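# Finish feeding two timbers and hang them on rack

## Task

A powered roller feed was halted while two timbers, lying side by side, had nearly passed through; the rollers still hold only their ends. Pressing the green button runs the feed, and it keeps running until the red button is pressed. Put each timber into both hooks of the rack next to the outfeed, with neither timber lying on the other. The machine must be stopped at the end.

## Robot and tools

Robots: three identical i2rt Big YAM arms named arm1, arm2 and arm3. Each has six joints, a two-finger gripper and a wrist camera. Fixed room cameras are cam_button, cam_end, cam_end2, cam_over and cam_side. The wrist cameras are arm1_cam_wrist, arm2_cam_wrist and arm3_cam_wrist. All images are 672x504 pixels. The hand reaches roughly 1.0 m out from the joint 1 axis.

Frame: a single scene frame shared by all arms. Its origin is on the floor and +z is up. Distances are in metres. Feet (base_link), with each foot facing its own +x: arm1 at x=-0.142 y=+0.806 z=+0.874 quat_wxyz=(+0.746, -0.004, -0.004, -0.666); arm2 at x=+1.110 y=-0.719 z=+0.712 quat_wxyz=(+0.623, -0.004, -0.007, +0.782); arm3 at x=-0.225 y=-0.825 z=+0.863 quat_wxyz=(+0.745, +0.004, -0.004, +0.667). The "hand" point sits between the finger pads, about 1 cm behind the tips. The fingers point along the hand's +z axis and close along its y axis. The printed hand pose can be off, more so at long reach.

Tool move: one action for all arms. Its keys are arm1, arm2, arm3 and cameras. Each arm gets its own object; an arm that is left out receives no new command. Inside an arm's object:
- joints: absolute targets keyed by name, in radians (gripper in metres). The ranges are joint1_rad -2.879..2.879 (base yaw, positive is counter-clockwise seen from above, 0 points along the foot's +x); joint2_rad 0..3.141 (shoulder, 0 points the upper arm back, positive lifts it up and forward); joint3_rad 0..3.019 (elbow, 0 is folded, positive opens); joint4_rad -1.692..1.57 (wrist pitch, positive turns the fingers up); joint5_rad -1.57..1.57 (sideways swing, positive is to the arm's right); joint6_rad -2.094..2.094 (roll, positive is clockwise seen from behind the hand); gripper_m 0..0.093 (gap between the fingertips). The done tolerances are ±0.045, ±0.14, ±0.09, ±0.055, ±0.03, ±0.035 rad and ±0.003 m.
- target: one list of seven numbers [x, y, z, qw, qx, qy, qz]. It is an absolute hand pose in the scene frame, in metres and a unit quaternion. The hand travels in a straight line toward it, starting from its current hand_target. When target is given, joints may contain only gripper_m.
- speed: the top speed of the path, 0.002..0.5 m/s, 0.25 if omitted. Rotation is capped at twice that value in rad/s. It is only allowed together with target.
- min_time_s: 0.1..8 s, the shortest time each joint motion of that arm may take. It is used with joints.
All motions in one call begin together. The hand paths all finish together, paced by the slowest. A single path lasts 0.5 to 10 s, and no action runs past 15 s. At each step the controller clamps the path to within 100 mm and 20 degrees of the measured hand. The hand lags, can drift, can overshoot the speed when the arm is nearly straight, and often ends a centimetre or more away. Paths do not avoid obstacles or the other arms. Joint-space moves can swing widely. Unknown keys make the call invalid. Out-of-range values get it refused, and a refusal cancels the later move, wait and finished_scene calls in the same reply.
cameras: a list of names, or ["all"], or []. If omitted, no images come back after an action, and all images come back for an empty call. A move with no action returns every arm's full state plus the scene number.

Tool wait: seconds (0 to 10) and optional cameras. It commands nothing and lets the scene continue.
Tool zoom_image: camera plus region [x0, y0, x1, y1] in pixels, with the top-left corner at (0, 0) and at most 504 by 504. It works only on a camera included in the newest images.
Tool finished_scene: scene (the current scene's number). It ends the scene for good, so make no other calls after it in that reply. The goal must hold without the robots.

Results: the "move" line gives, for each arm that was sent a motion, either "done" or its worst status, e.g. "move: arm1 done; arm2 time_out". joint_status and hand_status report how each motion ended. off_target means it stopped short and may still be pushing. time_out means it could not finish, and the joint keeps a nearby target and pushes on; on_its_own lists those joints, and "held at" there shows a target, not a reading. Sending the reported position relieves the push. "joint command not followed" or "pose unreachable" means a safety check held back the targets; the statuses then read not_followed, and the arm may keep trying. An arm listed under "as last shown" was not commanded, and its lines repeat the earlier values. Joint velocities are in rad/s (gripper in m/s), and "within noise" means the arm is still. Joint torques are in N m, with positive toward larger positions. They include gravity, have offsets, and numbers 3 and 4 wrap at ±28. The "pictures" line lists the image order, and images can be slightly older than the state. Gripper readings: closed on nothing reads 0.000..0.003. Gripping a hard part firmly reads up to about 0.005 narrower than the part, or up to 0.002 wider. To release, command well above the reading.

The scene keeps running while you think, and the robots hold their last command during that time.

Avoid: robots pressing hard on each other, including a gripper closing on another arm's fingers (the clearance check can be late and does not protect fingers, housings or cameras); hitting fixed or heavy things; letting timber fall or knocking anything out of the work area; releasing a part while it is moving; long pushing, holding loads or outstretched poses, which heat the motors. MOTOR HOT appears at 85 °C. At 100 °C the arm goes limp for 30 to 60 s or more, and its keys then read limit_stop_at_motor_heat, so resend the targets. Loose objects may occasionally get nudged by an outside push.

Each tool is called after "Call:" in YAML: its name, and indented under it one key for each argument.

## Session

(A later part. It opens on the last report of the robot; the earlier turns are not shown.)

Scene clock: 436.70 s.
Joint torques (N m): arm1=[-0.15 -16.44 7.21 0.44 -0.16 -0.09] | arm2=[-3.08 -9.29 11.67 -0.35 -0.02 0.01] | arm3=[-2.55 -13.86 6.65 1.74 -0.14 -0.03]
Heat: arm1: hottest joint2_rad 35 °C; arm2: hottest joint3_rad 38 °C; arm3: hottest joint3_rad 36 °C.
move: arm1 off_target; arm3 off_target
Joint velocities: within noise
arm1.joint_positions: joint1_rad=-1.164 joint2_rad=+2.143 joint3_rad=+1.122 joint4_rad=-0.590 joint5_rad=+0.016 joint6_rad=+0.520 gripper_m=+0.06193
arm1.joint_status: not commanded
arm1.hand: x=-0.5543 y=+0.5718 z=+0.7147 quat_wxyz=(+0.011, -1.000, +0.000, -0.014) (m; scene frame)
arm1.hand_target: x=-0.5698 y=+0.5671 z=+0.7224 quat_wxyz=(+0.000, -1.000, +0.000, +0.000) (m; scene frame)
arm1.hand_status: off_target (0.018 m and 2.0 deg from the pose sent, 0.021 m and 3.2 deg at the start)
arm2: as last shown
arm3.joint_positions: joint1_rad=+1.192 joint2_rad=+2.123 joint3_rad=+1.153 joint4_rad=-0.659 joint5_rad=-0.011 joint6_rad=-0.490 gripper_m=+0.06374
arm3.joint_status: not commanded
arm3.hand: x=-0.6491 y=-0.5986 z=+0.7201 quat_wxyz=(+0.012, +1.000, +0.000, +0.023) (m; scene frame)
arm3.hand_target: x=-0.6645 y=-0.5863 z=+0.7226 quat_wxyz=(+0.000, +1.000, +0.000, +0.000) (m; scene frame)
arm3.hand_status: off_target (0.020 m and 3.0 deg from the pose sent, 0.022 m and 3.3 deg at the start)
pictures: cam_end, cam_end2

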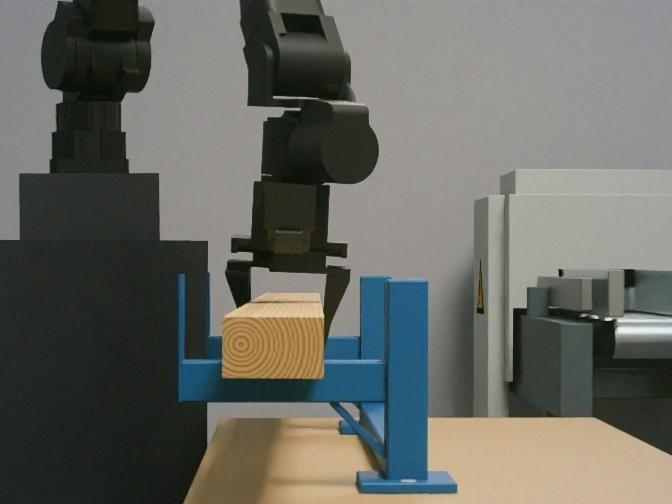

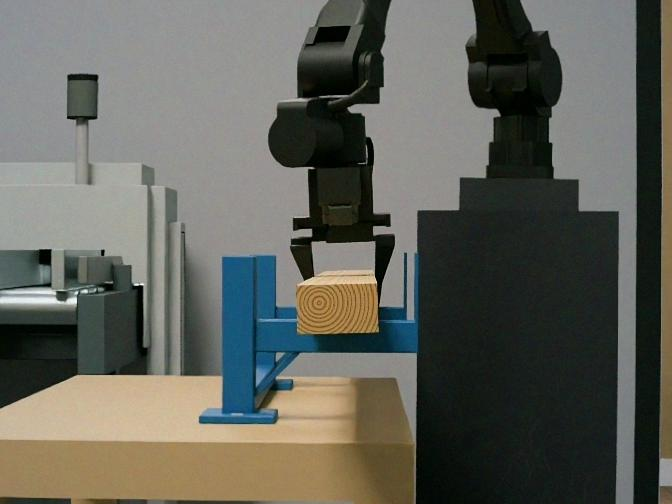

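Call:
move:
  arm1: {"joints":{"gripper_m":0.085}}
  arm3: {"joints":{"gripper_m":0.085}}

Call:
move:
  arm1: {"target":[-0.557,0.565,0.9,0,1,0,0],"speed":0.1}
  arm3: {"target":[-0.652,-0.598,0.9,0,1,0,0],"speed":0.1}
  cameras: ["all"]

Scene clock: 445.50 s.
Joint torques (N m): arm1=[-0.09 -16.32 7.1 0.35 -0.14 -0.07] | arm2=[-3.08 -9.23 11.67 -0.34 -0.02 0.01] | arm3=[-2.55 -14.04 6.69 0.95 -0.14 -0.03]
Heat: arm1: hottest joint2_rad 33 °C; arm2: hottest joint3_rad 39 °C; arm3: hottest joint3_rad 36 °C.
move: arm1 done; arm3 done
Joint velocities: within noise
arm1.joint_positions: joint1_rad=-1.164 joint2_rad=+2.141 joint3_rad=+1.123 joint4_rad=-0.589 joint5_rad=+0.015 joint6_rad=+0.519 gripper_m=+0.08485
arm1.joint_status: all done
arm1.hand: x=-0.5554 y=+0.5712 z=+0.7156 quat_wxyz=(+0.010, -1.000, +0.000, -0.013) (m; scene frame)
arm1.hand_target: x=-0.5698 y=+0.5673 z=+0.7223 quat_wxyz=(+0.000, -1.000, +0.000, +0.000) (m; scene frame)
arm1.hand_status: not commanded
arm2: as last shown
arm3.joint_positions: joint1_rad=+1.192 joint2_rad=+2.122 joint3_rad=+1.154 joint4_rad=-0.635 joint5_rad=-0.010 joint6_rad=-0.490 gripper_m=+0.08487
arm3.joint_status: all done
arm3.hand: x=-0.6547 y=-0.5955 z=+0.7203 quat_wxyz=(+0.006, +1.000, +0.000, +0.012) (m; scene frame)
arm3.hand_target: x=-0.6646 y=-0.5862 z=+0.7228 quat_wxyz=(+0.000, +1.000, +0.000, +0.000) (m; scene frame)
arm3.hand_status: not commanded
pictures: none

Scene clock: 448.03 s.
Joint torques (N m): arm1=[1.44 -14.45 11.32 -0.25 -0.13 0.07] | arm2=[-3.02 -9.29 11.67 -0.34 -0.02 0.01] | arm3=[-2.08 -12.63 10.51 0.21 -0.15 0.02]
Heat: arm1: hottest joint2_rad 33 °C; arm2: hottest joint3_rad 39 °C; arm3: hottest joint3_rad 36 °C.
move: arm1 off_target; arm3 off_target
Joint velocities: within noise
arm1.joint_positions: joint1_rad=-1.161 joint2_rad=+1.781 joint3_rad=+1.143 joint4_rad=-0.967 joint5_rad=+0.014 joint6_rad=+0.524 gripper_m=+0.08494
arm1.joint_status: not commanded
arm1.hand: x=-0.5465 y=+0.5768 z=+0.8872 quat_wxyz=(+0.009, -1.000, +0.000, -0.012) (m; scene frame)
arm1.hand_target: x=-0.5566 y=+0.5652 z=+0.9002 quat_wxyz=(+0.000, -1.000, +0.000, +0.000) (m; scene frame)
arm1.hand_status: off_target (0.020 m and 1.7 deg from the pose sent, 0.184 m and 1.8 deg at the start)
arm2: as last shown
arm3.joint_positions: joint1_rad=+1.192 joint2_rad=+1.772 joint3_rad=+1.154 joint4_rad=-0.999 joint5_rad=-0.010 joint6_rad=-0.490 gripper_m=+0.08496
arm3.joint_status: not commanded
arm3.hand: x=-0.6352 y=-0.6080 z=+0.8844 quat_wxyz=(+0.009, +1.000, +0.000, +0.018) (m; scene frame)
arm3.hand_target: x=-0.6513 y=-0.5984 z=+0.9002 quat_wxyz=(+0.000, +1.000, +0.000, +0.000) (m; scene frame)
arm3.hand_status: off_target (0.025 m and 2.3 deg from the pose sent, 0.180 m and 1.6 deg at the start)
pictures: arm1_cam_wrist, arm2_cam_wrist, arm3_cam_wrist, cam_button, cam_end, cam_end2, cam_over, cam_side

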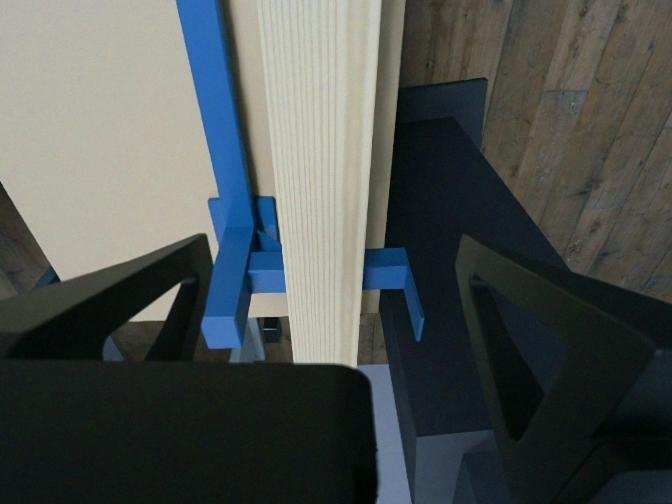

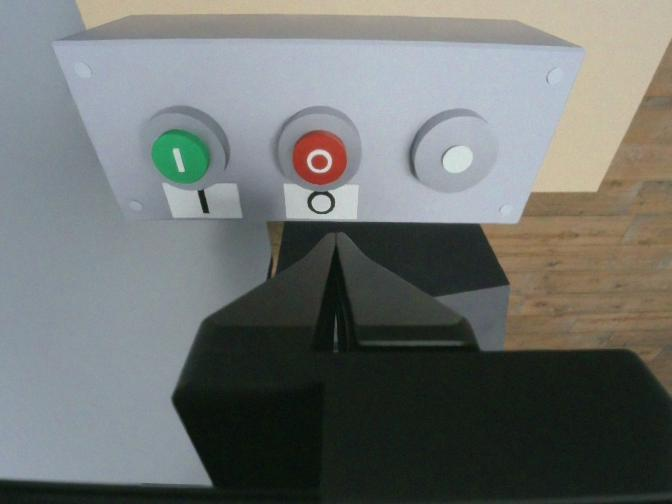

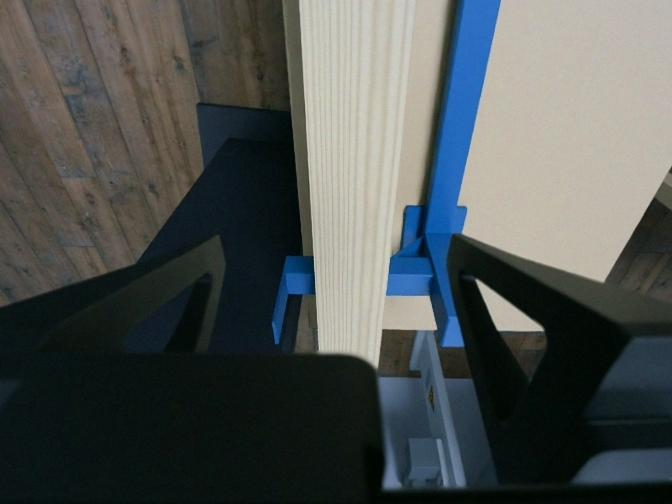

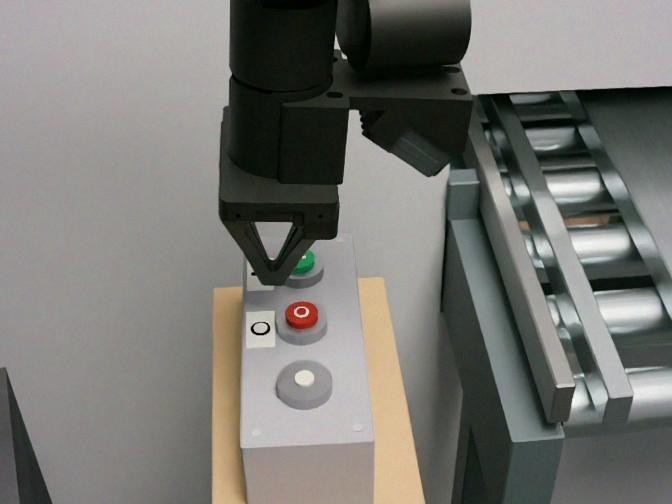

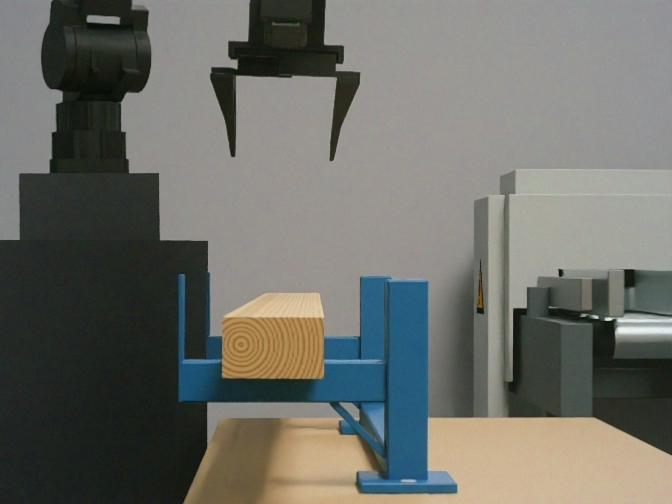

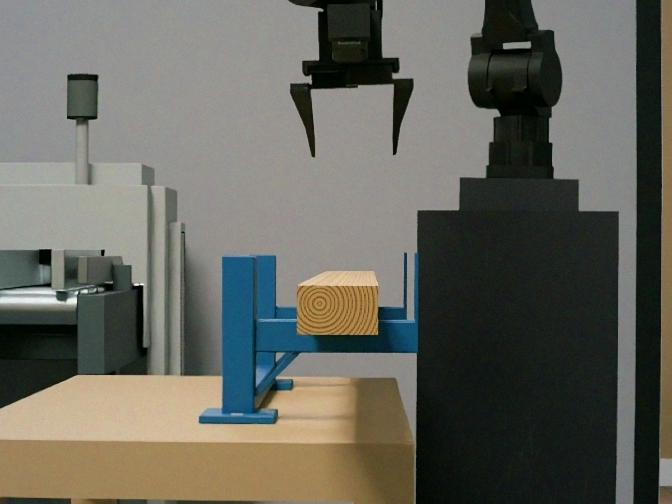

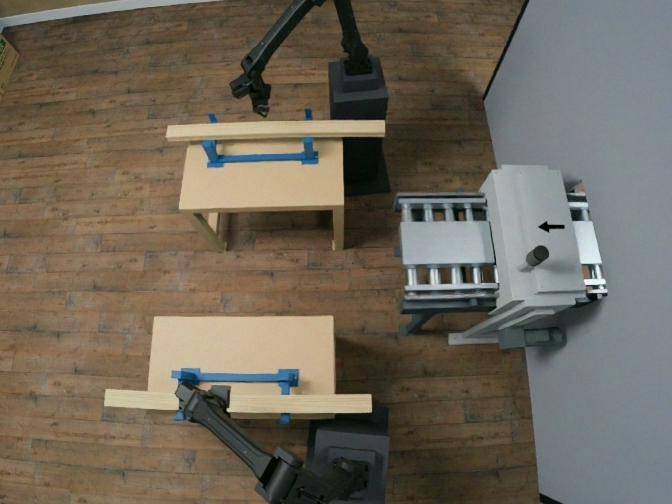

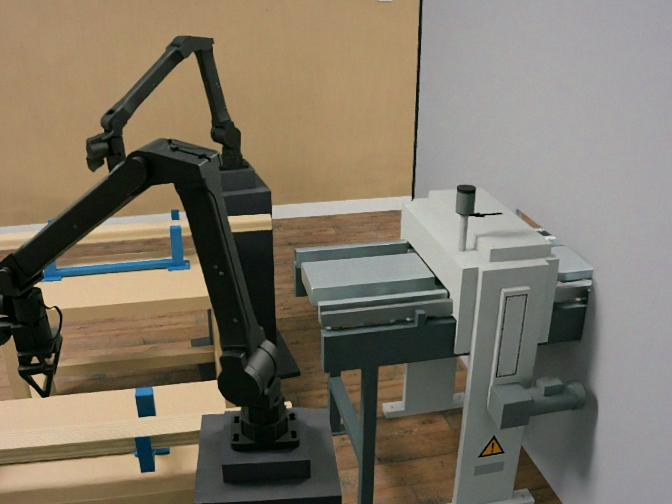

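Call:
finished_scene:
  scene: 1

The scene is finished: the task was done.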